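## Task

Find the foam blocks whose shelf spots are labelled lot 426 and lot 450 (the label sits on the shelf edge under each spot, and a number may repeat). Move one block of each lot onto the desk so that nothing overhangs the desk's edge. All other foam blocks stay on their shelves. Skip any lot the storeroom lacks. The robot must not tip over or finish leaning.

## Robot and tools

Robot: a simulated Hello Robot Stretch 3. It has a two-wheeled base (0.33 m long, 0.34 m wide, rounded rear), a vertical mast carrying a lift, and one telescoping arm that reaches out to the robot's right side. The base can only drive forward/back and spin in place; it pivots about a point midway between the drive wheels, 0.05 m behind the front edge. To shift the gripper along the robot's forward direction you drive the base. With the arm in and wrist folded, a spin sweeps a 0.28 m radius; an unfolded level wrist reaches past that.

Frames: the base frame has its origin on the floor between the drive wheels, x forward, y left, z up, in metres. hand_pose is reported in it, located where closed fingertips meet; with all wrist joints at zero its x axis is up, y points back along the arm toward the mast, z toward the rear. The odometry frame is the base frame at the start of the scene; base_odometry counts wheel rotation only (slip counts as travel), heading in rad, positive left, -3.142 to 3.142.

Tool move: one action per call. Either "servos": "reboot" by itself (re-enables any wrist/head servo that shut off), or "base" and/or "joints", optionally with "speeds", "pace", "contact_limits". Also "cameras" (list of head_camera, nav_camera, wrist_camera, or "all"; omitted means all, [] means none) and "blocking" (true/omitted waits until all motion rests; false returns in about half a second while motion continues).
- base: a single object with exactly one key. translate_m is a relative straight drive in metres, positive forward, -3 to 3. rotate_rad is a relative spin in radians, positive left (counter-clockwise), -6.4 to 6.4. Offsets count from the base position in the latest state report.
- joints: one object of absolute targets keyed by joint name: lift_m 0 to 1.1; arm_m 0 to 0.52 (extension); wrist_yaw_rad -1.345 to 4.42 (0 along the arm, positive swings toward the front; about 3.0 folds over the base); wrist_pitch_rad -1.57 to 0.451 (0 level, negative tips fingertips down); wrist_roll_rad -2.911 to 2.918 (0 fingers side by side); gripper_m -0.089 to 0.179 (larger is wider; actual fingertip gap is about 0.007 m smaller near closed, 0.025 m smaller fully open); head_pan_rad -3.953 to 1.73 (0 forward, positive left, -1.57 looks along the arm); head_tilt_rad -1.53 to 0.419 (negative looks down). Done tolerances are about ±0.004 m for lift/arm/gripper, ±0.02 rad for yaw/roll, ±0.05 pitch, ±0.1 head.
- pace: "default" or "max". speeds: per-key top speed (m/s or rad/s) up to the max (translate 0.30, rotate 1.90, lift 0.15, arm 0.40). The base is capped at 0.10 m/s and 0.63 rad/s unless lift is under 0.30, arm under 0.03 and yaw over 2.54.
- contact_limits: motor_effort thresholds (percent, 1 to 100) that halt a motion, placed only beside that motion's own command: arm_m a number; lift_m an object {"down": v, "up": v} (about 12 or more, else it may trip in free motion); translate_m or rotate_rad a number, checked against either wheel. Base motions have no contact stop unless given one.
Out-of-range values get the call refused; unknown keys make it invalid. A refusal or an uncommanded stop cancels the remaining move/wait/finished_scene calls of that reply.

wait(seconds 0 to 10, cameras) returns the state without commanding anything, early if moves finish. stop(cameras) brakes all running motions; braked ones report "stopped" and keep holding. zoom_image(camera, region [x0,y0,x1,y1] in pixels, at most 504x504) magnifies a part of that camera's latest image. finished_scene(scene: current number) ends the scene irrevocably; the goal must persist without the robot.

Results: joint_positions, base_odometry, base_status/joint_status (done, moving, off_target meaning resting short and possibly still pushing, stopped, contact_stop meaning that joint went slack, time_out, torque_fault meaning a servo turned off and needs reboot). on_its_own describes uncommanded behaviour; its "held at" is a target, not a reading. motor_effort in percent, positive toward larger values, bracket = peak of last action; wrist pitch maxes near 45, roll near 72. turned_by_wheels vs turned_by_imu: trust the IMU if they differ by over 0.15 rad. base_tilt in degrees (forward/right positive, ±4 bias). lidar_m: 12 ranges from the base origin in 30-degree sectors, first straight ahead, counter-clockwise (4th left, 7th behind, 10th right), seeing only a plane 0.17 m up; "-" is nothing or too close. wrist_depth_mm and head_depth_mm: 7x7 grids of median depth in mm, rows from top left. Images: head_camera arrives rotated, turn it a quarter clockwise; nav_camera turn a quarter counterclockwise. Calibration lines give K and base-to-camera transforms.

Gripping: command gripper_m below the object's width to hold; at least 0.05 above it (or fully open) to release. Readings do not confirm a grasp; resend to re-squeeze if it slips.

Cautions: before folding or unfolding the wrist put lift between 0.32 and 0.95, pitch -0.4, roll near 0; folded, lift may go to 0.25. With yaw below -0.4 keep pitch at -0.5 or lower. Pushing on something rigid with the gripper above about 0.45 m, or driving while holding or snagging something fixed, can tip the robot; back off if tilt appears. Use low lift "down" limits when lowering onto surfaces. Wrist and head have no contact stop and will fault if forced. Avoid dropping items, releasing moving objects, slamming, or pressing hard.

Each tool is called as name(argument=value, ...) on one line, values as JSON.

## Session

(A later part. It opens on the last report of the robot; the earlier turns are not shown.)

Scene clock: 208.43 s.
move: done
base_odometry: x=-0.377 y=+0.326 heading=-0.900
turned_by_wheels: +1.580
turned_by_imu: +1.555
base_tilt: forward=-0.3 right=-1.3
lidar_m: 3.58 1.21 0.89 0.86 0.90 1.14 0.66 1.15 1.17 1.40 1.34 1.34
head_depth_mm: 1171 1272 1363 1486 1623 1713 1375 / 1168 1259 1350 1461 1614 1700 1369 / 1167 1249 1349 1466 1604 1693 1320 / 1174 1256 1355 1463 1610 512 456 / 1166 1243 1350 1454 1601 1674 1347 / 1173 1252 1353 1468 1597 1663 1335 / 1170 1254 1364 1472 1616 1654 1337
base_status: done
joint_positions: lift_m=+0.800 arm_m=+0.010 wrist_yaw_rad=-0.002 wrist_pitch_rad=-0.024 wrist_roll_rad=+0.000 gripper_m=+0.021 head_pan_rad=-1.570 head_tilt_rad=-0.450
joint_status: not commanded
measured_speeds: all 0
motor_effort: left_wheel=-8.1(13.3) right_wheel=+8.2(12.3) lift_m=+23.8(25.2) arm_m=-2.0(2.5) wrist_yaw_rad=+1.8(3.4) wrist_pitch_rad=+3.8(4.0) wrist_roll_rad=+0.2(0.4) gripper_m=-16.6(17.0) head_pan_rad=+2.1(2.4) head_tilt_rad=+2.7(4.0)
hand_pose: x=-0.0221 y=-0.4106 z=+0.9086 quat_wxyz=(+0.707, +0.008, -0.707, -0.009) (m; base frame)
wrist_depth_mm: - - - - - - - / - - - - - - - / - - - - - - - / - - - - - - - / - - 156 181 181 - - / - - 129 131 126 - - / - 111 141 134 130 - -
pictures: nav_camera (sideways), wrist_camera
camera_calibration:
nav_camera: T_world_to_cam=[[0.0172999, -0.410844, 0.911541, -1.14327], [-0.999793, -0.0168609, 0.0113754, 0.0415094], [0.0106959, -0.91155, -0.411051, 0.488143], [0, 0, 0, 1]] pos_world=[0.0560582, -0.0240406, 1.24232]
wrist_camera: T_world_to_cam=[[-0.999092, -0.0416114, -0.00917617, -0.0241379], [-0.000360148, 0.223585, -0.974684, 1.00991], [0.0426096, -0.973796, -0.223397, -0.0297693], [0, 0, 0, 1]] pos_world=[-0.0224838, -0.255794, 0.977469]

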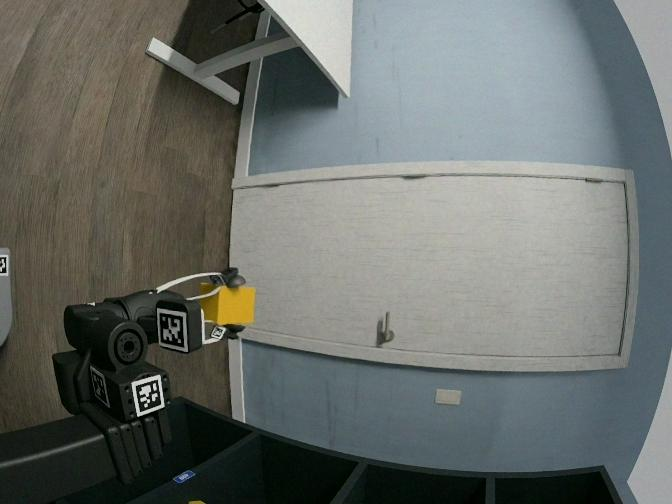

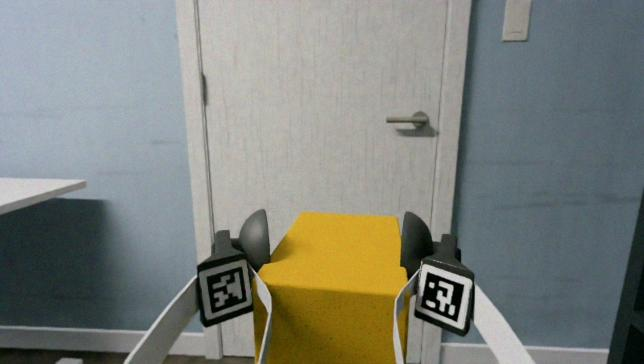

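move(base={"translate_m":1.05}, joints={"lift_m":0.75}, cameras=["nav_camera","head_camera"])

Scene clock: 225.77 s.
move: done
base_odometry: x=+0.276 y=-0.497 heading=-0.900
turned_by_wheels: +0.000
turned_by_imu: +0.000
base_tilt: forward=-0.3 right=-1.1
lidar_m: 2.57 1.19 0.88 0.85 0.89 1.22 1.70 1.97 1.48 0.95 0.91 1.52
head_depth_mm: 1190 1273 1382 1480 1627 1707 1368 / 1195 1282 1379 1504 1637 1591 1367 / 1194 1275 1379 1465 1006 792 1284 / 1188 1280 1373 1443 1006 759 491 / 1189 1273 1379 1450 992 808 1277 / 1200 1286 1381 1446 988 835 1338 / 1198 1277 1385 1444 987 828 1332
base_status: done
joint_positions: lift_m=+0.750 arm_m=+0.010 wrist_yaw_rad=-0.002 wrist_pitch_rad=-0.024 wrist_roll_rad=+0.000 gripper_m=+0.021 head_pan_rad=-1.570 head_tilt_rad=-0.450
joint_status: all done
measured_speeds: all 0
motor_effort: left_wheel=+3.8(9.3) right_wheel=+5.0(13.7) lift_m=+28.3(30.2) arm_m=+0.6(12.7) wrist_yaw_rad=+2.1(3.3) wrist_pitch_rad=+3.9(4.0) wrist_roll_rad=+0.3(0.3) gripper_m=-16.5(17.1) head_pan_rad=+3.1(4.0) head_tilt_rad=+1.6(3.3)
hand_pose: x=-0.0221 y=-0.4106 z=+0.8586 quat_wxyz=(+0.707, +0.008, -0.707, -0.009) (m; base frame)
wrist_depth_mm: - - - - - - - / - - - - - - - / - - - - - - - / - - - - - - - / - - 151 181 156 - - / - - 129 132 126 - - / - 111 141 134 130 - -
pictures: head_camera (sideways), nav_camera (sideways)
camera_calibration:
head_camera: T_world_to_cam=[[-0.0465943, 0.386594, -0.921072, 1.21433], [0.997506, -0.0309313, -0.0634434, 0.0761021], [-0.0530168, -0.921731, -0.384188, 0.455935], [0, 0, 0, 1]] pos_world=[0.00484097, -0.046851, 1.29848]
nav_camera: T_world_to_cam=[[0.0173411, -0.410843, 0.911541, -1.14327], [-0.999791, -0.0169688, 0.0113719, 0.0415117], [0.0107957, -0.911548, -0.411051, 0.488137], [0, 0, 0, 1]] pos_world=[0.0560588, -0.0240409, 1.24232]

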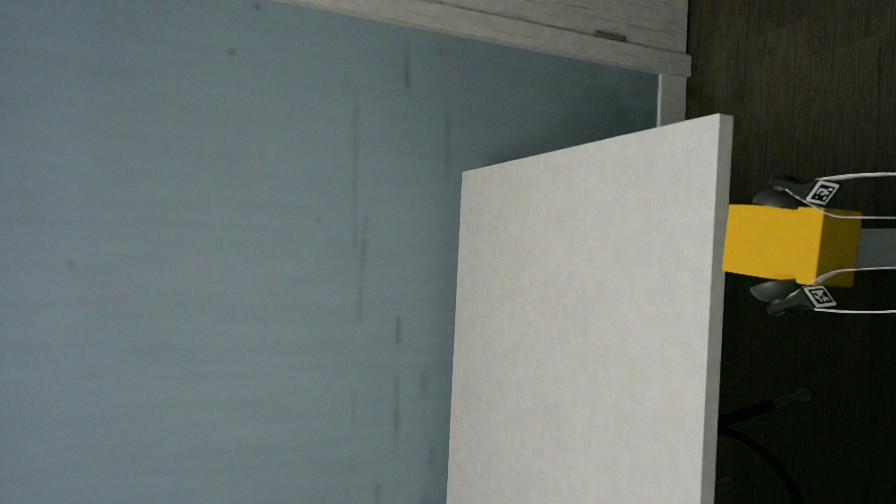

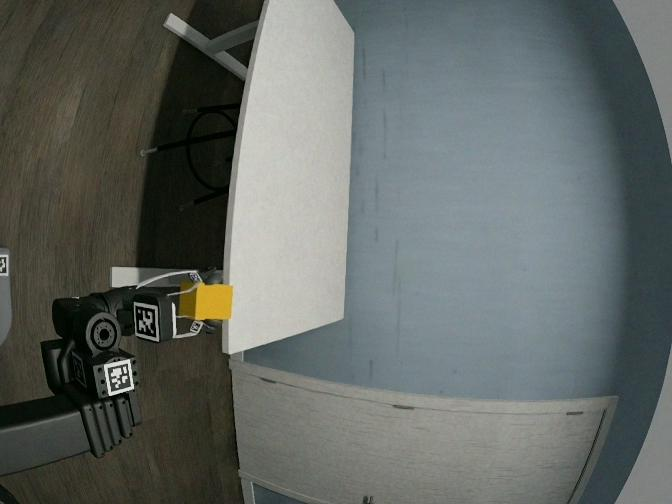

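move(joints={"arm_m":0.35}, speeds={"arm_m":0.25}, cameras=[])

move(joints={"lift_m":0.69}, cameras=["head_camera"])

move(joints={"lift_m":0.645}, speeds={"lift_m":0.03}, contact_limits={"lift_m":{"down":14}}, cameras=["wrist_camera","head_camera"])

Scene clock: 241.77 s.
move: done
base_odometry: x=+0.276 y=-0.497 heading=-0.900
turned_by_wheels: +0.000
turned_by_imu: +0.000
base_tilt: forward=-0.4 right=-1.2
lidar_m: 2.57 1.19 0.88 0.85 0.89 1.22 1.70 1.97 1.48 0.95 0.91 1.52
head_depth_mm: 1196 1279 1373 1491 1614 1709 1329 / 1192 1280 1375 1498 1622 477 360 / 1194 1280 1376 1465 1007 527 1354 / 1195 1279 1384 1442 781 593 1295 / 1192 1284 1376 1446 993 810 1336 / 1198 1278 1383 1451 986 835 1341 / 1198 1288 1377 1444 978 830 1337
base_status: not commanded
joint_positions: lift_m=+0.750 arm_m=+0.350 wrist_yaw_rad=-0.002 wrist_pitch_rad=-0.024 wrist_roll_rad=+0.000 gripper_m=+0.021 head_pan_rad=-1.570 head_tilt_rad=-0.450
joint_status: all done
measured_speeds: all 0
motor_effort: left_wheel=+4.4(4.5) right_wheel=+5.3(6.1) lift_m=+28.7(29.1) arm_m=+12.8(14.5) wrist_yaw_rad=+2.7(3.0) wrist_pitch_rad=+3.8(4.0) wrist_roll_rad=+0.1(0.3) gripper_m=-16.3(17.0) head_pan_rad=+3.3(3.9) head_tilt_rad=+0.5(2.1)
hand_pose: x=-0.0221 y=-0.7506 z=+0.8586 quat_wxyz=(+0.707, +0.008, -0.707, -0.009) (m; base frame)
wrist_depth_mm: - - - - - - - / - - - - - - - / - - - - - - - / - - - - - - - / - - 151 180 148 - - / - - 129 132 126 - - / - 101 - 134 129 116 -
pictures: none
No camera images: "cameras" was empty.

Scene clock: 243.13 s.
move: done
base_odometry: x=+0.276 y=-0.497 heading=-0.900
turned_by_wheels: +0.000
turned_by_imu: +0.000
base_tilt: forward=-0.3 right=-1.1
lidar_m: 2.58 1.20 0.88 0.85 0.89 1.22 1.70 1.97 1.49 0.95 0.91 1.52
head_depth_mm: 1193 1281 1372 1479 1608 1705 1380 / 1192 1280 1376 1499 1629 1589 417 / 1198 1280 1383 1455 1014 548 1286 / 1193 1281 1381 1436 878 574 1283 / 1192 1283 1380 1443 993 808 1341 / 1191 1280 1372 1441 987 835 1342 / 1192 1279 1371 1448 978 829 1327
base_status: not commanded
joint_positions: lift_m=+0.690 arm_m=+0.350 wrist_yaw_rad=-0.002 wrist_pitch_rad=-0.024 wrist_roll_rad=+0.000 gripper_m=+0.021 head_pan_rad=-1.570 head_tilt_rad=-0.450
joint_status: all done
measured_speeds: all 0
motor_effort: left_wheel=+3.6(4.4) right_wheel=+4.8(5.9) lift_m=+25.4(30.2) arm_m=+12.8(13.2) wrist_yaw_rad=+1.6(2.3) wrist_pitch_rad=+3.9(4.0) wrist_roll_rad=+0.1(0.3) gripper_m=-16.5(16.8) head_pan_rad=+3.2(3.6) head_tilt_rad=+0.7(1.7)
hand_pose: x=-0.0221 y=-0.7506 z=+0.7986 quat_wxyz=(+0.707, +0.008, -0.707, -0.009) (m; base frame)
wrist_depth_mm: - - - - - - - / - - - - - - - / - - - - - - - / - - - - - - - / - - 151 181 148 - - / - - 129 131 126 - - / - 101 - 134 129 106 -
pictures: head_camera (sideways)
camera_calibration:
head_camera: T_world_to_cam=[[-0.0466329, 0.38659, -0.921072, 1.21433], [0.99751, -0.0308238, -0.0634401, 0.0761027], [-0.0529163, -0.921736, -0.38419, 0.455936], [0, 0, 0, 1]] pos_world=[0.00484113, -0.0468509, 1.29848]

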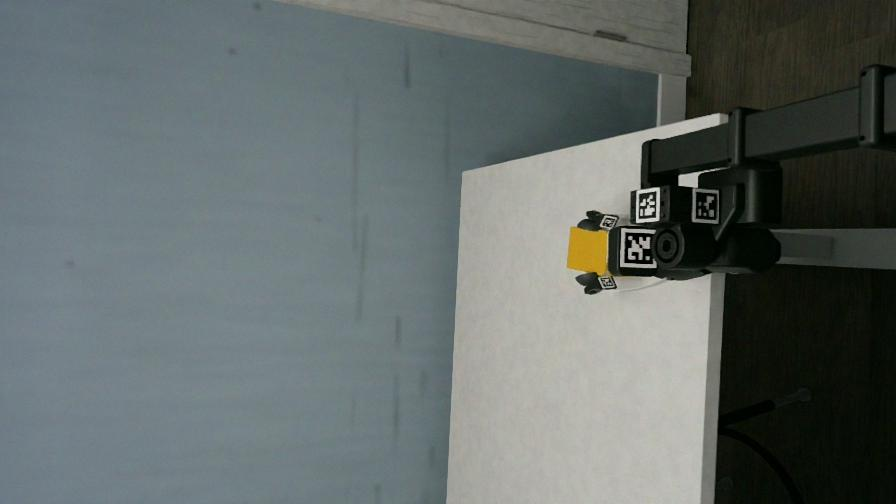

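Scene clock: 245.07 s.
move: done
base_odometry: x=+0.276 y=-0.497 heading=-0.900
turned_by_wheels: +0.000
turned_by_imu: +0.000
base_tilt: forward=-0.5 right=-1.2
lidar_m: 2.58 1.19 0.88 0.85 0.89 1.22 1.70 1.96 1.48 0.95 0.91 1.52
head_depth_mm: 1197 1280 1388 1485 1628 1704 1367 / 1191 1284 1380 1496 1641 1596 1262 / 1194 1280 1376 1465 1008 582 567 / 1187 1281 1379 1441 1003 599 1280 / 1198 1280 1383 1445 997 810 1342 / 1195 1280 1385 1447 987 836 1339 / 1195 1283 1384 1444 981 829 1333
base_status: not commanded
joint_positions: lift_m=+0.645 arm_m=+0.350 wrist_yaw_rad=-0.002 wrist_pitch_rad=+0.019 wrist_roll_rad=+0.000 gripper_m=+0.021 head_pan_rad=-1.570 head_tilt_rad=-0.450
joint_status: all done
measured_speeds: all 0
motor_effort: left_wheel=+4.0(4.6) right_wheel=+4.9(5.9) lift_m=+19.8(26.0) arm_m=+11.8(12.6) wrist_yaw_rad=+0.8(2.9) wrist_pitch_rad=-4.1(4.4) wrist_roll_rad=+0.1(0.3) gripper_m=-16.4(16.9) head_pan_rad=+3.1(3.9) head_tilt_rad=+0.4(1.6)
contact_limits: lift_m down 14 (down: maximum 72; up: maximum 65)
hand_pose: x=-0.0221 y=-0.7516 z=+0.7646 quat_wxyz=(+0.707, -0.007, -0.707, +0.006) (m; base frame)
wrist_depth_mm: - - - - - - - / - - - - - - - / - - - - - - - / - - - - - - - / - - 151 170 148 - - / - - 129 131 126 - - / - 94 - 132 128 106 -
pictures: head_camera (sideways), wrist_camera
camera_calibration:
head_camera: T_world_to_cam=[[-0.0466329, 0.38659, -0.921072, 1.21433], [0.99751, -0.0308238, -0.0634401, 0.0761027], [-0.0529163, -0.921736, -0.38419, 0.455936], [0, 0, 0, 1]] pos_world=[0.00484113, -0.0468509, 1.29848]
wrist_camera: T_world_to_cam=[[-0.999092, -0.0419844, -0.0072884, -0.0413741], [-0.000458296, 0.181617, -0.983369, 0.920928], [0.0426099, -0.982473, -0.181471, -0.432546], [0, 0, 0, 1]] pos_world=[-0.0224837, -0.593958, 0.826816]

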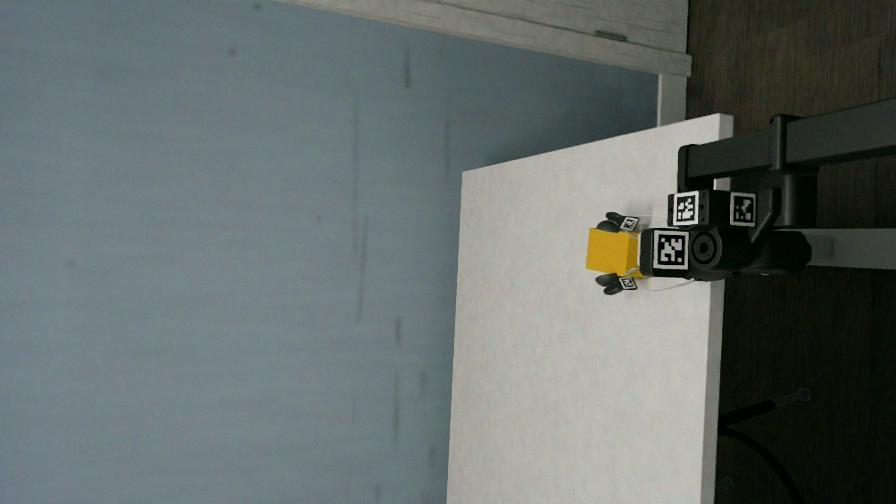

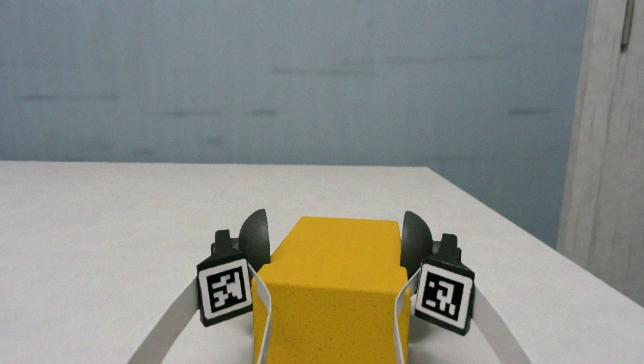

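move(joints={"gripper_m":0.179}, cameras=[])

move(joints={"arm_m":0.0}, speeds={"arm_m":0.3}, cameras=["head_camera"])

move(joints={"lift_m":0.55,"wrist_pitch_rad":-0.4,"wrist_yaw_rad":3.0}, pace="max", cameras=[])

move(joints={"lift_m":0.285,"head_tilt_rad":-0.35,"head_pan_rad":1.0}, pace="max", cameras=[])

move(base={"translate_m":2.0}, pace="max", cameras=["nav_camera"])

move(base={"rotate_rad":1.571}, pace="max", cameras=["nav_camera"])

Scene clock: 266.37 s.
move: done
base_odometry: x=+0.276 y=-0.497 heading=-0.900
turned_by_wheels: +0.000
turned_by_imu: +0.000
base_tilt: forward=-0.4 right=-1.2
lidar_m: 2.57 1.19 0.88 0.85 0.88 1.22 1.69 1.96 1.49 0.95 0.91 1.52
head_depth_mm: 1193 1272 1384 1478 1614 1708 1371 / 1184 1276 1377 1509 1633 1579 1258 / 1189 1274 1385 1465 1012 582 567 / 1189 1283 1382 1447 999 600 1279 / 1194 1278 1378 1440 995 807 1341 / 1194 1281 1377 1451 986 834 1338 / 1194 1279 1380 1440 979 826 1334
base_status: not commanded
joint_positions: lift_m=+0.645 arm_m=+0.350 wrist_yaw_rad=-0.002 wrist_pitch_rad=-0.014 wrist_roll_rad=+0.000 gripper_m=+0.179 head_pan_rad=-1.570 head_tilt_rad=-0.450
joint_status: all done
measured_speeds: all 0
motor_effort: left_wheel=+3.7(4.5) right_wheel=+5.0(6.0) lift_m=+29.1(30.0) arm_m=+9.8(11.4) wrist_yaw_rad=+2.8(2.9) wrist_pitch_rad=+2.2(4.1) wrist_roll_rad=-0.1(0.3) gripper_m=+0.7(84.9) head_pan_rad=+2.7(3.3) head_tilt_rad=+0.1(1.1)
contact_limits: lift_m down 14 (down: maximum 72; up: maximum 65)
hand_pose: x=-0.0221 y=-0.7508 z=+0.7559 quat_wxyz=(+0.707, +0.004, -0.707, -0.006) (m; base frame)
wrist_depth_mm: - - - - - - - / - - - - - - - / - - - - - - - / - - - - - - - / - 142 - 155 155 - - / - 126 - 129 125 - - / - - - 134 129 - 105
pictures: none
No camera images: "cameras" was empty.

Scene clock: 269.80 s.
move: done
base_odometry: x=+0.276 y=-0.497 heading=-0.900
turned_by_wheels: +0.000
turned_by_imu: +0.000
base_tilt: forward=-0.3 right=-1.2
lidar_m: 2.58 1.20 0.88 0.85 0.88 1.22 1.69 1.96 1.49 0.95 0.91 1.52
head_depth_mm: 1195 1282 1379 1487 1622 1708 1376 / 1197 1277 1387 1504 1633 1591 1368 / 1188 1279 1380 1471 1013 821 1349 / 1185 1281 1381 1448 1004 814 1292 / 1189 1275 1390 1453 996 813 1344 / 1189 1280 1384 1450 991 835 1350 / 1195 1280 1387 1452 977 830 1326
base_status: not commanded
joint_positions: lift_m=+0.645 arm_m=+0.001 wrist_yaw_rad=-0.002 wrist_pitch_rad=-0.015 wrist_roll_rad=+0.000 gripper_m=+0.179 head_pan_rad=-1.570 head_tilt_rad=-0.450
joint_status: all done
measured_speeds: all 0
motor_effort: left_wheel=+3.8(4.7) right_wheel=+5.3(6.1) lift_m=+23.9(29.6) arm_m=-12.1(14.1) wrist_yaw_rad=+1.4(3.6) wrist_pitch_rad=+2.3(2.4) wrist_roll_rad=+0.0(0.3) gripper_m=+0.4(1.0) head_pan_rad=+2.2(3.2) head_tilt_rad=-0.3(1.1)
contact_limits: lift_m down 14 (down: maximum 72; up: maximum 65)
hand_pose: x=-0.0221 y=-0.4014 z=+0.7557 quat_wxyz=(+0.707, +0.005, -0.707, -0.007) (m; base frame)
wrist_depth_mm: - - - - - - - / - - - - - - - / - - - - - - - / - - - - - - - / - 145 - - - - - / 123 - - - - - - / - - - - - - 105
pictures: head_camera (sideways)
camera_calibration:
head_camera: T_world_to_cam=[[-0.0466329, 0.38659, -0.921072, 1.21433], [0.99751, -0.0308238, -0.0634401, 0.0761027], [-0.0529163, -0.921736, -0.38419, 0.455936], [0, 0, 0, 1]] pos_world=[0.00484113, -0.0468509, 1.29848]

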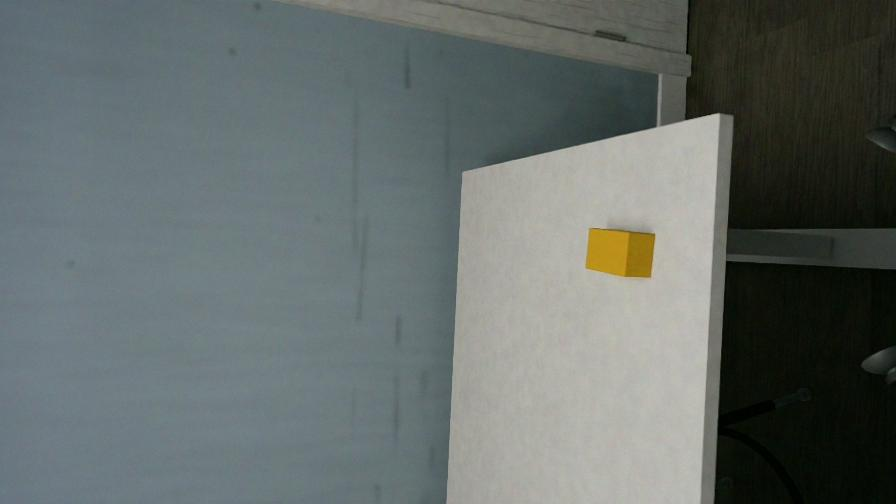

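Scene clock: 271.63 s.
move: done
base_odometry: x=+0.276 y=-0.497 heading=-0.900
turned_by_wheels: +0.000
turned_by_imu: +0.000
base_tilt: forward=-0.3 right=-1.3
lidar_m: 2.58 1.19 0.88 0.85 0.88 1.22 1.70 1.97 1.48 0.95 0.91 1.52
head_depth_mm: 1193 1279 1379 1489 1616 1704 1372 / 1199 1276 1374 1503 1648 1597 1360 / 1193 1271 1380 1447 1011 817 1353 / 1193 1275 1383 1447 1006 813 1290 / 1190 1284 1379 1452 998 810 1345 / 1191 1277 1384 1444 984 836 1345 / 1192 1282 1384 1441 981 828 1330
base_status: not commanded
joint_positions: lift_m=+0.550 arm_m=+0.001 wrist_yaw_rad=+2.997 wrist_pitch_rad=-0.413 wrist_roll_rad=+0.000 gripper_m=+0.179 head_pan_rad=-1.570 head_tilt_rad=-0.450
joint_status: all done
measured_speeds: all 0
motor_effort: left_wheel=+4.1(4.3) right_wheel=+5.3(6.4) lift_m=+29.0(29.0) arm_m=-9.9(12.4) wrist_yaw_rad=+1.9(6.1) wrist_pitch_rad=+1.9(3.9) wrist_roll_rad=+0.0(0.3) gripper_m=+0.2(1.0) head_pan_rad=+1.9(2.8) head_tilt_rad=-0.3(1.3)
hand_pose: x=+0.0112 y=+0.0772 z=+0.5639 quat_wxyz=(+0.195, +0.700, +0.095, +0.680) (m; base frame)
wrist_depth_mm: - 137 - - - - 887 / - 148 - - - - - / - 161 171 - - - - / - 185 - - - - - / - 190 216 969 948 982 963 / 123 141 239 826 833 826 808 / 706 711 278 721 728 701 105
pictures: none
No camera images: "cameras" was empty.

Scene clock: 274.20 s.
move: done
base_odometry: x=+0.276 y=-0.497 heading=-0.900
turned_by_wheels: +0.000
turned_by_imu: +0.000
base_tilt: forward=-0.3 right=-1.2
lidar_m: 2.57 1.20 0.88 0.85 0.89 1.22 1.70 1.97 1.48 0.95 0.91 1.52
head_depth_mm: 1046 1122 1214 1316 1449 1606 1485 / 966 1038 1111 1203 1308 1426 1482 / 904 962 1022 1103 1191 1284 1383 / 843 891 947 1016 1089 1173 1284 / 796 836 886 943 1006 1074 1166 / 750 785 828 880 934 996 1064 / 708 743 782 823 874 925 990
base_status: not commanded
joint_positions: lift_m=+0.285 arm_m=+0.001 wrist_yaw_rad=+2.997 wrist_pitch_rad=-0.414 wrist_roll_rad=+0.000 gripper_m=+0.179 head_pan_rad=+1.007 head_tilt_rad=-0.350
joint_status: all done
measured_speeds: all 0
motor_effort: left_wheel=+3.6(4.5) right_wheel=+5.7(6.1) lift_m=+26.4(30.1) arm_m=-6.6(10.0) wrist_yaw_rad=+1.0(3.6) wrist_pitch_rad=+2.0(2.1) wrist_roll_rad=-0.2(0.3) gripper_m=+0.1(1.0) head_pan_rad=-2.7(5.1) head_tilt_rad=+5.5(10.9)
hand_pose: x=+0.0111 y=+0.0771 z=+0.2986 quat_wxyz=(+0.195, +0.700, +0.095, +0.680) (m; base frame)
wrist_depth_mm: - 137 - - - - 863 / - 147 - - - - - / 905 162 839 877 904 899 881 / 738 186 674 719 724 717 701 / 618 190 215 600 602 598 590 / - 141 240 511 506 502 501 / 265 271 264 277 440 430 105
pictures: none
No camera images: "cameras" was empty.

Scene clock: 282.30 s.
move: done
base_odometry: x=+1.519 y=-2.063 heading=-0.900
turned_by_wheels: +0.000
turned_by_imu: +0.001
base_tilt: forward=-0.3 right=-1.2
lidar_m: 0.59 0.62 0.85 2.29 1.04 1.19 3.41 2.05 1.27 1.46 0.83 0.61
head_depth_mm: 628 646 666 686 708 734 763 / 704 728 751 781 812 841 880 / 799 832 864 900 939 986 1033 / 927 968 1014 1066 1125 1188 1259 / 1100 1160 1228 1300 1398 1495 1420 / 1361 1455 1558 1681 1835 1775 1457 / 1753 1929 2075 2210 2303 1842 1446
base_status: done
joint_positions: lift_m=+0.285 arm_m=+0.001 wrist_yaw_rad=+2.998 wrist_pitch_rad=-0.414 wrist_roll_rad=+0.000 gripper_m=+0.179 head_pan_rad=+1.000 head_tilt_rad=-0.350
joint_status: not commanded
measured_speeds: all 0
motor_effort: left_wheel=+2.3(13.1) right_wheel=+1.7(14.2) lift_m=+24.4(29.1) arm_m=+2.9(7.0) wrist_yaw_rad=+1.7(3.5) wrist_pitch_rad=+2.1(2.2) wrist_roll_rad=-0.1(0.4) gripper_m=+0.8(1.0) head_pan_rad=-2.7(3.8) head_tilt_rad=+4.0(5.7)
hand_pose: x=+0.0110 y=+0.0771 z=+0.2986 quat_wxyz=(+0.195, +0.700, +0.095, +0.680) (m; base frame)
wrist_depth_mm: - 137 - - - - - / - 147 - - - - - / 857 162 875 914 912 861 - / 741 185 664 725 715 711 686 / 611 190 215 594 595 614 580 / - 141 239 510 503 503 503 / 265 273 262 276 445 432 105
pictures: nav_camera (sideways)
camera_calibration:
nav_camera: T_world_to_cam=[[0.157434, 0.276579, 0.948008, -1.19174], [0.849321, -0.527719, 0.0129162, 0.028129], [0.503854, 0.803129, -0.317985, 0.364021], [0, 0, 0, 1]] pos_world=[-0.0196844, 0.0520984, 1.24517]

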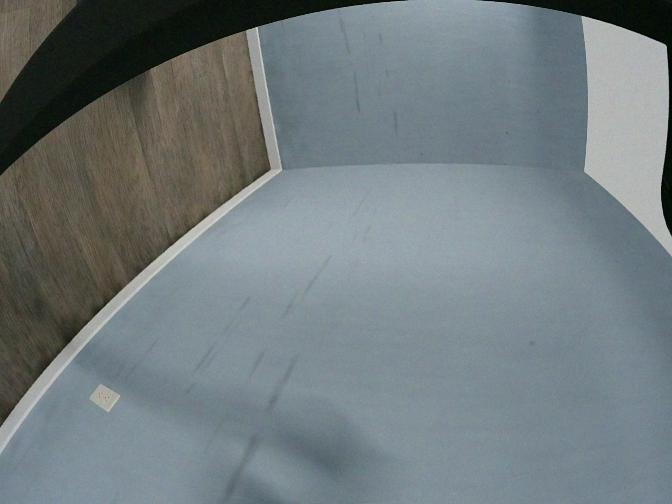

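Scene clock: 284.43 s.
move: done
base_odometry: x=+1.519 y=-2.063 heading=+0.671
turned_by_wheels: +1.571
turned_by_imu: +1.539
base_tilt: forward=-0.3 right=-1.2
lidar_m: 2.24 0.93 1.16 3.13 1.88 1.27 1.46 0.85 0.62 0.59 0.62 0.84
head_depth_mm: 868 896 921 957 986 1020 1057 / 967 999 1035 1068 1116 1162 1221 / 1098 1139 1180 1233 1290 1348 1382 / 1261 1319 1390 1450 1535 1616 1470 / 1495 1563 1674 1769 1868 1807 1461 / 1899 1935 2071 2238 2309 1869 1453 / 3289 2507 2731 3073 2601 1840 1449
base_status: done
joint_positions: lift_m=+0.285 arm_m=+0.001 wrist_yaw_rad=+2.998 wrist_pitch_rad=-0.414 wrist_roll_rad=+0.000 gripper_m=+0.179 head_pan_rad=+1.000 head_tilt_rad=-0.350
joint_status: not commanded
measured_speeds: all 0
motor_effort: left_wheel=-6.8(15.0) right_wheel=+8.0(14.1) lift_m=+24.7(25.7) arm_m=-4.1(4.5) wrist_yaw_rad=+0.9(2.9) wrist_pitch_rad=+1.9(2.1) wrist_roll_rad=-0.2(0.2) gripper_m=+0.3(1.0) head_pan_rad=-2.7(3.3) head_tilt_rad=+3.8(4.8)
hand_pose: x=+0.0110 y=+0.0771 z=+0.2986 quat_wxyz=(+0.195, +0.700, +0.095, +0.680) (m; base frame)
wrist_depth_mm: - 137 - - - - - / - 147 - - - - - / 941 161 873 919 914 891 841 / 747 186 663 727 719 712 709 / 606 191 215 598 596 608 583 / - 141 240 515 507 507 497 / 265 272 264 277 441 426 105
pictures: nav_camera (sideways)
camera_calibration:
nav_camera: T_world_to_cam=[[0.157434, 0.276579, 0.948008, -1.19174], [0.849321, -0.527719, 0.0129162, 0.028129], [0.503854, 0.803129, -0.317985, 0.364021], [0, 0, 0, 1]] pos_world=[-0.0196844, 0.0520984, 1.24517]

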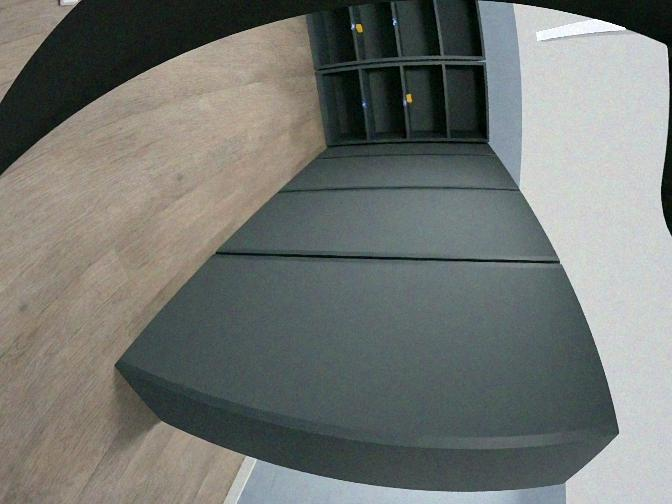

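move(base={"translate_m":1.75}, joints={"head_pan_rad":1.7,"head_tilt_rad":-0.25}, pace="max", cameras=["nav_camera"])

move(base={"rotate_rad":-1.571}, joints={"head_pan_rad":-1.9,"head_tilt_rad":-0.5}, pace="max", cameras=["nav_camera"])

move(base={"translate_m":-1.1}, joints={"head_pan_rad":-1.57}, pace="max", cameras=["nav_camera","head_camera"])

Scene clock: 301.47 s.
move: done
base_odometry: x=+2.890 y=-0.975 heading=+0.671
turned_by_wheels: +0.000
turned_by_imu: +0.002
base_tilt: forward=-0.4 right=-1.2
lidar_m: 0.55 0.57 0.78 2.12 0.65 0.63 2.34 0.83 0.61 0.58 0.61 0.57
head_depth_mm: 2474 2383 2282 2187 2080 1958 1647 / 3040 3717 3924 - 3094 2192 1647 / 3040 3793 - - 3251 2176 1624 / 3100 3785 - - 3238 2155 1621 / 2954 2127 2184 2305 2390 2108 1620 / 1273 1306 1347 1382 1443 1502 1504 / 1196 1222 1268 1324 1384 1326 -
base_status: done
joint_positions: lift_m=+0.285 arm_m=+0.001 wrist_yaw_rad=+2.998 wrist_pitch_rad=-0.414 wrist_roll_rad=+0.000 gripper_m=+0.179 head_pan_rad=+1.700 head_tilt_rad=-0.249
joint_status: all done
measured_speeds: all 0
motor_effort: left_wheel=-0.8(10.5) right_wheel=+9.5(17.0) lift_m=+27.4(28.0) arm_m=-7.3(12.5) wrist_yaw_rad=+1.6(3.1) wrist_pitch_rad=+2.1(2.2) wrist_roll_rad=-0.2(0.5) gripper_m=+0.7(1.2) head_pan_rad=-2.6(6.4) head_tilt_rad=-0.7(10.3)
hand_pose: x=+0.0110 y=+0.0771 z=+0.2986 quat_wxyz=(+0.195, +0.700, +0.095, +0.680) (m; base frame)
wrist_depth_mm: - 137 - - - - - / - 148 - - - - - / - 161 867 910 911 867 - / 665 186 670 724 714 709 648 / 610 191 215 592 591 602 585 / - 140 240 512 507 502 497 / 264 271 263 275 440 430 105
pictures: nav_camera (sideways)
camera_calibration:
nav_camera: T_world_to_cam=[[-0.045243, 0.21644, 0.975247, -1.22613], [0.989744, 0.142125, 0.0143732, 0.0253962], [-0.135496, 0.965896, -0.22065, 0.241253], [0, 0, 0, 1]] pos_world=[-0.0479205, 0.0287476, 1.24864]

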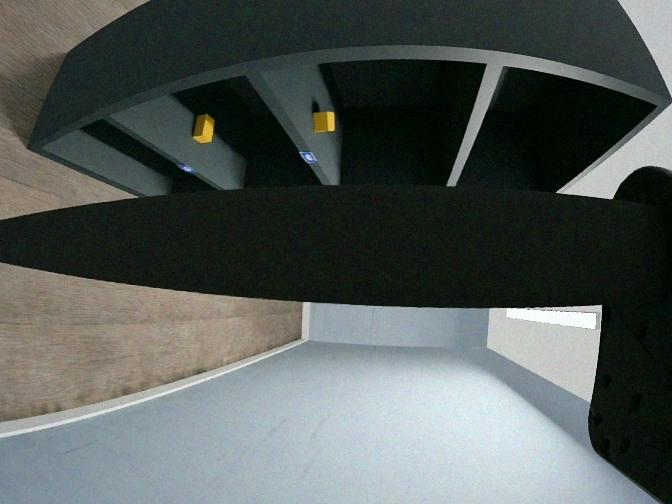

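Scene clock: 304.30 s.
move: done
base_odometry: x=+2.890 y=-0.975 heading=-0.900
turned_by_wheels: -1.571
turned_by_imu: -1.540
base_tilt: forward=-0.3 right=-1.2
lidar_m: 0.58 0.61 0.57 0.55 0.58 0.80 2.29 0.64 0.63 2.16 0.81 0.60
head_depth_mm: 608 627 645 667 696 764 1154 / 718 743 773 804 840 877 924 / 2877 3086 985 1012 1069 1126 1199 / 2795 3040 3271 2952 2059 1594 1303 / 2712 2928 3151 2898 2035 1582 1299 / 2639 2842 3072 2914 2027 1572 1296 / 2554 2742 2954 2862 2023 1566 1285
base_status: done
joint_positions: lift_m=+0.285 arm_m=+0.001 wrist_yaw_rad=+2.998 wrist_pitch_rad=-0.414 wrist_roll_rad=+0.000 gripper_m=+0.179 head_pan_rad=-1.908 head_tilt_rad=-0.503
joint_status: all done
measured_speeds: translate_m=+0.000 rotate_rad=+0.000 lift_m=+0.000 arm_m=+0.000 wrist_yaw_rad=+0.000 wrist_pitch_rad=+0.000 wrist_roll_rad=+0.000 head_pan_rad=+0.024 head_tilt_rad=+0.000
motor_effort: left_wheel=+6.8(15.4) right_wheel=-8.9(14.6) lift_m=+28.8(28.8) arm_m=-11.6(12.9) wrist_yaw_rad=+1.5(2.9) wrist_pitch_rad=+2.1(2.2) wrist_roll_rad=+0.1(0.3) gripper_m=+0.1(1.0) head_pan_rad=+3.1(5.2) head_tilt_rad=+4.0(8.0)
hand_pose: x=+0.0110 y=+0.0771 z=+0.2986 quat_wxyz=(+0.195, +0.700, +0.095, +0.680) (m; base frame)
wrist_depth_mm: 515 137 531 545 - - - / - 147 - - - - - / - 161 169 - - - - / - 181 189 693 688 689 680 / 610 191 215 594 596 611 586 / - 140 240 515 508 502 496 / 266 271 264 275 438 428 105
pictures: nav_camera (sideways)
camera_calibration:
nav_camera: T_world_to_cam=[[-0.13575, -0.438486, 0.888427, -1.11218], [-0.949019, 0.315044, 0.0104823, 0.0423181], [-0.28449, -0.841711, -0.458899, 0.552167], [0, 0, 0, 1]] pos_world=[0.0462674, -0.0362437, 1.24104]

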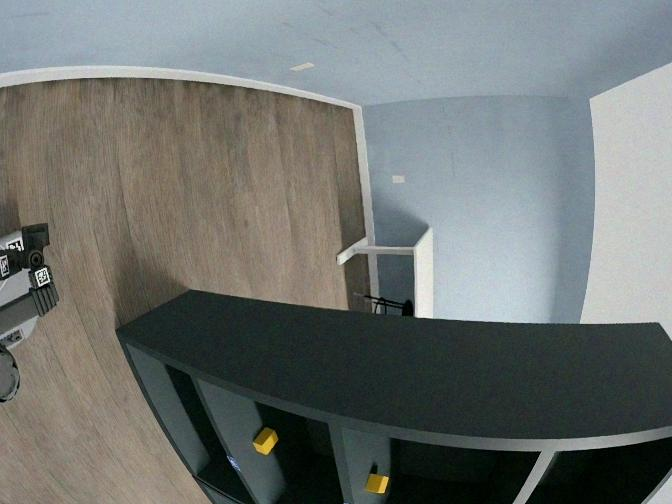

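Scene clock: 309.33 s.
move: done
base_odometry: x=+2.206 y=-0.114 heading=-0.900
turned_by_wheels: +0.000
turned_by_imu: -0.002
base_tilt: forward=-0.4 right=-1.2
lidar_m: 1.67 0.80 0.59 0.57 0.59 0.82 2.13 1.23 0.49 0.88 0.86 0.76
head_depth_mm: 616 644 628 612 534 589 645 / 726 787 841 730 531 848 759 / 726 785 857 721 527 953 777 / 725 783 851 716 522 949 770 / 728 786 853 707 520 942 768 / 725 783 856 701 538 938 768 / 725 788 855 592 534 933 761
base_status: done
joint_positions: lift_m=+0.285 arm_m=+0.001 wrist_yaw_rad=+2.998 wrist_pitch_rad=-0.414 wrist_roll_rad=+0.000 gripper_m=+0.179 head_pan_rad=-1.570 head_tilt_rad=-0.500
joint_status: all done
measured_speeds: all 0
motor_effort: left_wheel=+1.6(10.4) right_wheel=-8.3(19.3) lift_m=+28.5(29.3) arm_m=-9.3(12.3) wrist_yaw_rad=+1.8(2.8) wrist_pitch_rad=+2.0(2.2) wrist_roll_rad=+0.0(0.3) gripper_m=+0.7(1.5) head_pan_rad=-3.0(5.1) head_tilt_rad=+4.1(5.1)
hand_pose: x=+0.0110 y=+0.0771 z=+0.2986 quat_wxyz=(+0.195, +0.700, +0.095, +0.680) (m; base frame)
wrist_depth_mm: 527 137 547 - - - - / - 148 - - - - - / - 161 170 - - - - / - 181 189 698 681 712 700 / 622 190 215 601 589 607 582 / - 141 240 507 502 506 498 / 264 271 264 275 444 429 105
pictures: head_camera (sideways), nav_camera (sideways)
camera_calibration:
head_camera: T_world_to_cam=[[-0.0466192, 0.432237, -0.900554, 1.18761], [0.99751, -0.0276159, -0.064893, 0.0779913], [-0.0529187, -0.901337, -0.429873, 0.515371], [0, 0, 0, 1]] pos_world=[0.00484117, -0.0466529, 1.29612]
nav_camera: T_world_to_cam=[[0.0173985, -0.455979, 0.88982, -1.11495], [-0.999789, -0.017632, 0.0105134, 0.0426287], [0.0108954, -0.889816, -0.45619, 0.546915], [0, 0, 0, 1]] pos_world=[0.0560594, -0.0209902, 1.24116]

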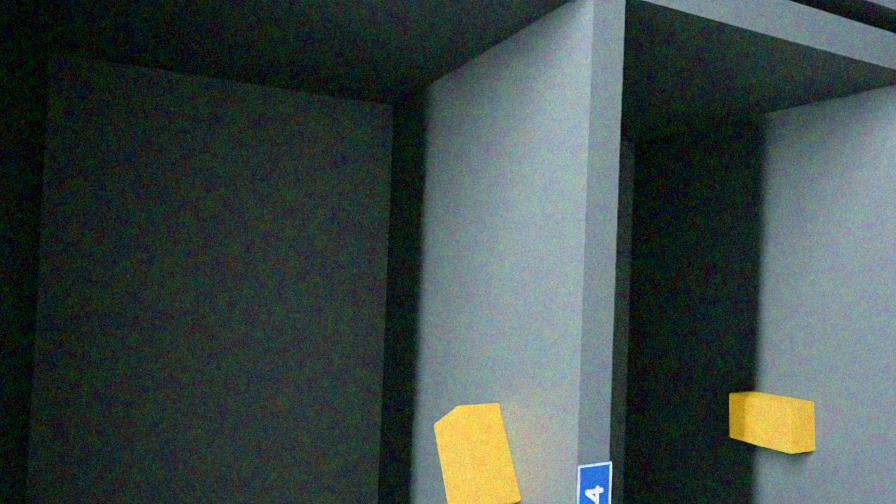

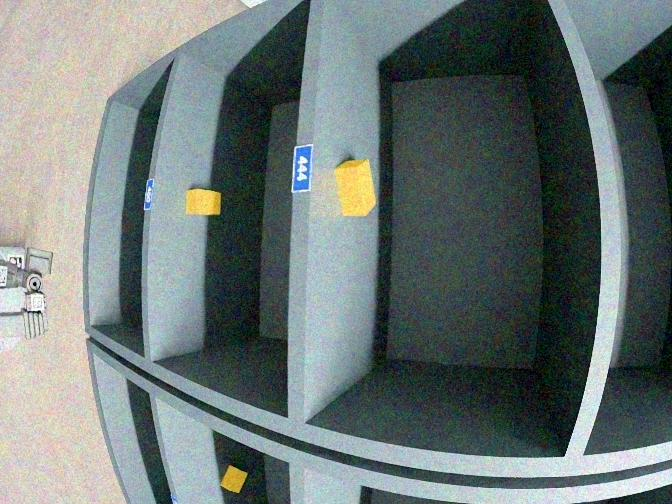

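zoom_image(camera="nav_camera", region=[130, 170, 180, 220])

zoom_image(camera="nav_camera", region=[150, 460, 200, 504])

Scaled by 10.080 from the camera's 672x504 image, which has a finer 792x594 frame.

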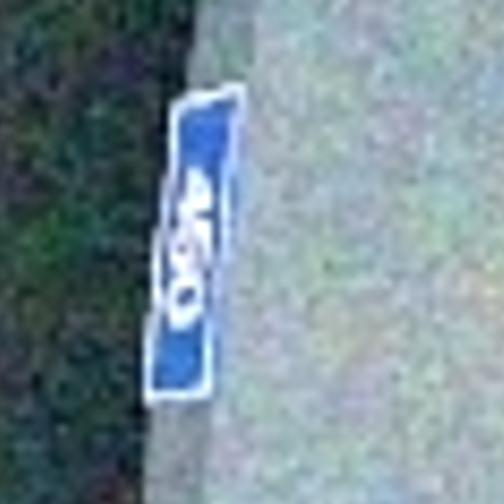

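Scaled by 10.080 from the camera's 672x504 image, which has a finer 792x594 frame.

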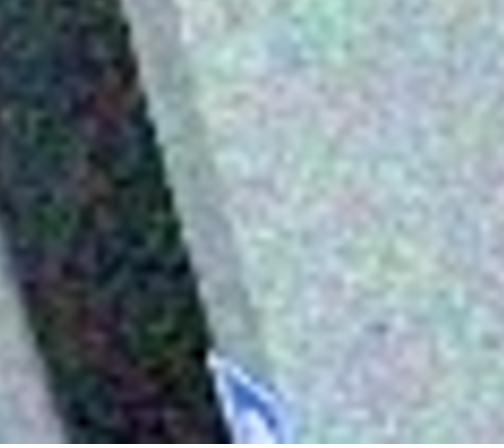

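move(base={"translate_m":0.17}, joints={"head_tilt_rad":-0.75,"lift_m":0.4}, pace="max", cameras=["head_camera"])

Scene clock: 332.53 s.
move: done
base_odometry: x=+2.312 y=-0.247 heading=-0.900
turned_by_wheels: +0.000
turned_by_imu: +0.001
base_tilt: forward=-0.3 right=-1.2
lidar_m: 1.50 0.79 0.58 0.56 0.59 0.81 2.30 0.63 0.59 0.89 0.63 0.63
head_depth_mm: 731 805 636 533 930 842 1097 / 729 808 628 528 951 855 1112 / 730 810 621 1068 947 850 1111 / 732 803 564 1055 910 844 1103 / 733 798 564 1049 934 839 1099 / 734 796 601 1046 925 832 1094 / 734 798 594 1038 918 827 1089
base_status: done
joint_positions: lift_m=+0.400 arm_m=+0.001 wrist_yaw_rad=+2.998 wrist_pitch_rad=-0.414 wrist_roll_rad=+0.000 gripper_m=+0.179 head_pan_rad=-1.570 head_tilt_rad=-0.750
joint_status: all done
measured_speeds: all 0
motor_effort: left_wheel=+0.1(12.7) right_wheel=+3.2(10.5) lift_m=+24.1(31.7) arm_m=-7.1(9.0) wrist_yaw_rad=+2.1(2.8) wrist_pitch_rad=+2.1(2.2) wrist_roll_rad=+0.0(0.3) gripper_m=+0.0(1.2) head_pan_rad=-2.4(3.4) head_tilt_rad=-6.8(7.8)
hand_pose: x=+0.0110 y=+0.0770 z=+0.4136 quat_wxyz=(+0.195, +0.700, +0.095, +0.680) (m; base frame)
wrist_depth_mm: 522 137 536 - - - - / - 148 - - - - - / - 161 169 - - - - / - 182 188 - - - - / - 147 212 730 763 778 747 / - 140 240 651 641 641 632 / 544 558 277 568 561 537 105
pictures: head_camera (sideways)
camera_calibration:
head_camera: T_world_to_cam=[[-0.0466564, 0.641713, -0.765525, 1.01155], [0.997487, -0.0109755, -0.0699941, 0.0845948], [-0.0533182, -0.766867, -0.639588, 0.78823], [0, 0, 0, 1]] pos_world=[0.00483991, -0.0437277, 1.28443]

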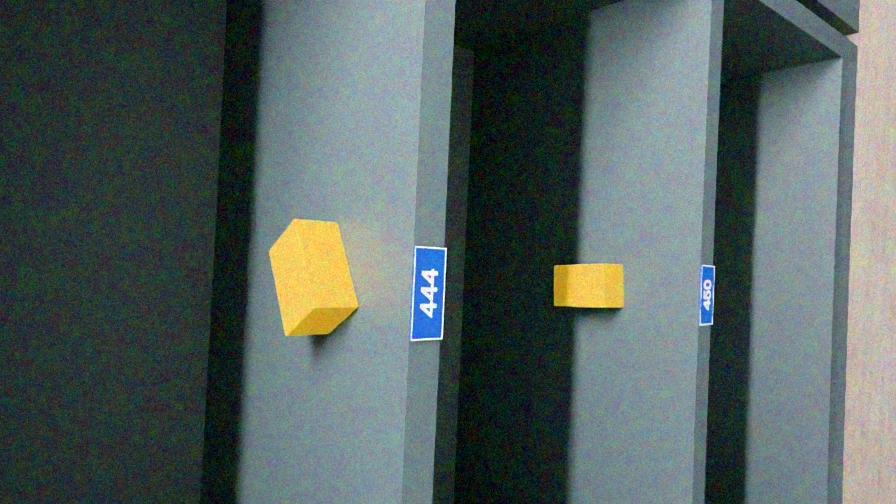

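zoom_image(camera="head_camera", region=[670, 250, 750, 340])

Scaled by 5.600 from the camera's 896x504 image, which has a finer 1280x720 frame.

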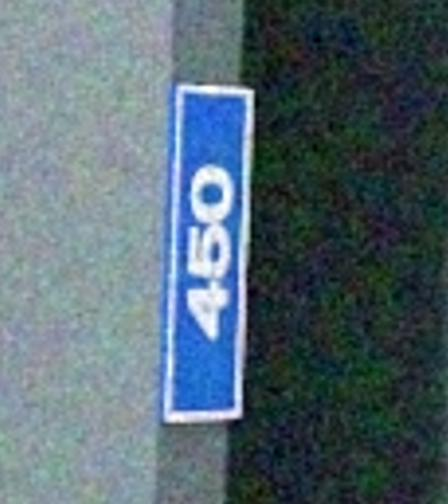

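move(base={"translate_m":0.025}, joints={"lift_m":0.55,"gripper_m":0.05}, cameras=[])

move(joints={"wrist_yaw_rad":0.0}, cameras=[])

move(joints={"wrist_pitch_rad":0,"gripper_m":0.179,"lift_m":0.475}, cameras=["wrist_camera","head_camera"])

Scene clock: 350.77 s.
move: done
base_odometry: x=+2.327 y=-0.267 heading=-0.900
turned_by_wheels: +0.000
turned_by_imu: +0.000
base_tilt: forward=-0.3 right=-1.3
lidar_m: 1.48 0.79 0.58 0.57 0.59 0.81 2.33 0.62 0.60 0.89 0.61 0.63
head_depth_mm: 729 807 637 534 957 860 1096 / 730 810 631 529 952 855 1110 / 729 809 596 1067 944 850 1109 / 732 802 556 1058 907 844 1106 / 735 798 605 1049 931 840 1093 / 733 800 601 1038 926 834 1094 / 735 798 594 1033 920 829 1090
base_status: done
joint_positions: lift_m=+0.550 arm_m=+0.001 wrist_yaw_rad=+2.998 wrist_pitch_rad=-0.414 wrist_roll_rad=+0.000 gripper_m=+0.050 head_pan_rad=-1.570 head_tilt_rad=-0.750
joint_status: all done
measured_speeds: all 0
motor_effort: left_wheel=+6.5(9.0) right_wheel=+3.9(10.1) lift_m=+29.2(32.8) arm_m=-4.8(6.4) wrist_yaw_rad=+2.0(2.3) wrist_pitch_rad=+2.1(2.2) wrist_roll_rad=-0.2(0.3) gripper_m=+0.3(82.6) head_pan_rad=-1.4(2.7) head_tilt_rad=-6.0(6.4)
hand_pose: x=+0.0110 y=+0.0770 z=+0.5636 quat_wxyz=(+0.195, +0.700, +0.095, +0.680) (m; base frame)
wrist_depth_mm: 526 137 537 - - - - / - 148 - - - - - / - 161 170 - - - - / - 179 187 - - - - / - 200 197 - 148 - 889 / 819 814 127 801 125 812 812 / 735 685 280 720 703 713 713
pictures: none
No camera images: "cameras" was empty.

Scene clock: 353.27 s.
move: done
base_odometry: x=+2.327 y=-0.267 heading=-0.900
turned_by_wheels: +0.000
turned_by_imu: +0.000
base_tilt: forward=-0.4 right=-1.1
lidar_m: 1.48 0.79 0.58 0.57 0.59 0.81 2.32 0.62 0.60 0.89 0.61 0.63
head_depth_mm: 728 808 637 534 958 857 1104 / 730 807 629 527 955 854 1111 / 732 806 597 1064 948 848 1111 / 732 799 557 1052 905 825 533 / 731 795 607 1050 930 835 1099 / 736 798 601 1045 923 835 1091 / 736 803 594 1032 921 829 1087
base_status: not commanded
joint_positions: lift_m=+0.550 arm_m=+0.001 wrist_yaw_rad=+0.003 wrist_pitch_rad=-0.414 wrist_roll_rad=+0.000 gripper_m=+0.050 head_pan_rad=-1.570 head_tilt_rad=-0.750
joint_status: all done
measured_speeds: all 0
motor_effort: left_wheel=+6.3(6.6) right_wheel=+4.0(4.9) lift_m=+28.9(30.2) arm_m=-4.5(5.3) wrist_yaw_rad=-3.9(6.1) wrist_pitch_rad=+2.3(2.3) wrist_roll_rad=+0.0(0.3) gripper_m=+0.0(1.0) head_pan_rad=-1.6(2.1) head_tilt_rad=-5.8(6.2)
hand_pose: x=-0.0208 y=-0.3704 z=+0.5636 quat_wxyz=(+0.693, +0.147, -0.691, -0.145) (m; base frame)
wrist_depth_mm: - - - - - - 567 / - - - - - - - / 322 318 318 315 313 310 306 / 269 266 264 272 259 259 256 / - 267 254 - 243 246 241 / - 739 126 - 124 711 - / - 99 - - - - -
pictures: none
No camera images: "cameras" was empty.

Scene clock: 355.10 s.
move: done
base_odometry: x=+2.327 y=-0.267 heading=-0.900
turned_by_wheels: +0.000
turned_by_imu: +0.000
base_tilt: forward=-0.2 right=-1.1
lidar_m: 1.48 0.79 0.58 0.57 0.59 0.81 2.32 0.62 0.60 0.89 0.61 0.63
head_depth_mm: 729 802 636 534 957 859 1099 / 728 807 629 528 951 854 1114 / 730 808 597 1062 944 831 1111 / 731 802 556 1057 905 845 1093 / 733 797 605 1049 933 837 1097 / 733 800 603 1037 926 835 1090 / 735 799 595 1033 917 826 1091
base_status: not commanded
joint_positions: lift_m=+0.475 arm_m=+0.001 wrist_yaw_rad=+0.003 wrist_pitch_rad=-0.024 wrist_roll_rad=+0.000 gripper_m=+0.179 head_pan_rad=-1.570 head_tilt_rad=-0.750
joint_status: all done
measured_speeds: all 0
motor_effort: left_wheel=+6.0(6.7) right_wheel=+4.6(5.0) lift_m=+27.9(28.1) arm_m=-2.5(4.2) wrist_yaw_rad=-3.0(4.3) wrist_pitch_rad=+3.9(6.4) wrist_roll_rad=-0.1(0.3) gripper_m=+0.4(83.2) head_pan_rad=-0.8(1.8) head_tilt_rad=-5.6(6.1)
hand_pose: x=-0.0207 y=-0.4011 z=+0.5835 quat_wxyz=(+0.707, +0.010, -0.707, -0.008) (m; base frame)
wrist_depth_mm: - - - - - - 576 / - - - - - - 591 / - - - - - - 611 / - - - - - - - / 294 148 294 295 295 296 296 / - 225 229 242 229 228 230 / - 229 - - 219 217 105
pictures: head_camera (sideways), wrist_camera
camera_calibration:
head_camera: T_world_to_cam=[[-0.0466532, 0.641771, -0.765476, 1.01149], [0.997487, -0.0109702, -0.0699909, 0.0845908], [-0.0533155, -0.766818, -0.639646, 0.788307], [0, 0, 0, 1]] pos_world=[0.00483993, -0.0437274, 1.28443]
wrist_camera: T_world_to_cam=[[-0.998856, -0.046921, -0.00924231, -0.0274957], [-0.00150336, 0.223975, -0.974594, 0.691045], [0.0477989, -0.973465, -0.22379, -0.092787], [0, 0, 0, 1]] pos_world=[-0.0219903, -0.246392, 0.652469]

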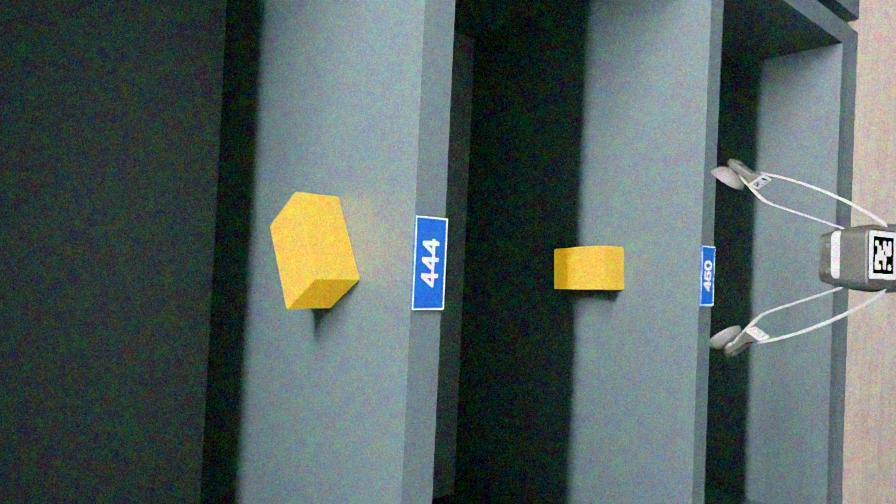

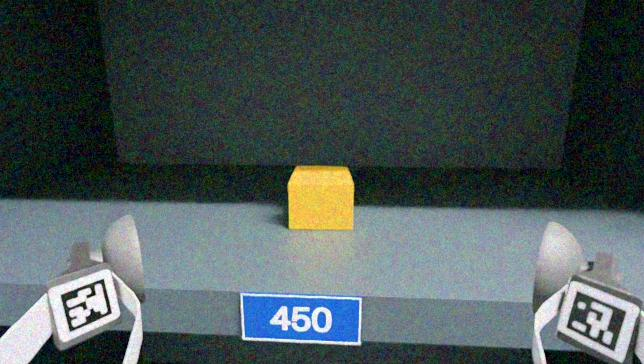

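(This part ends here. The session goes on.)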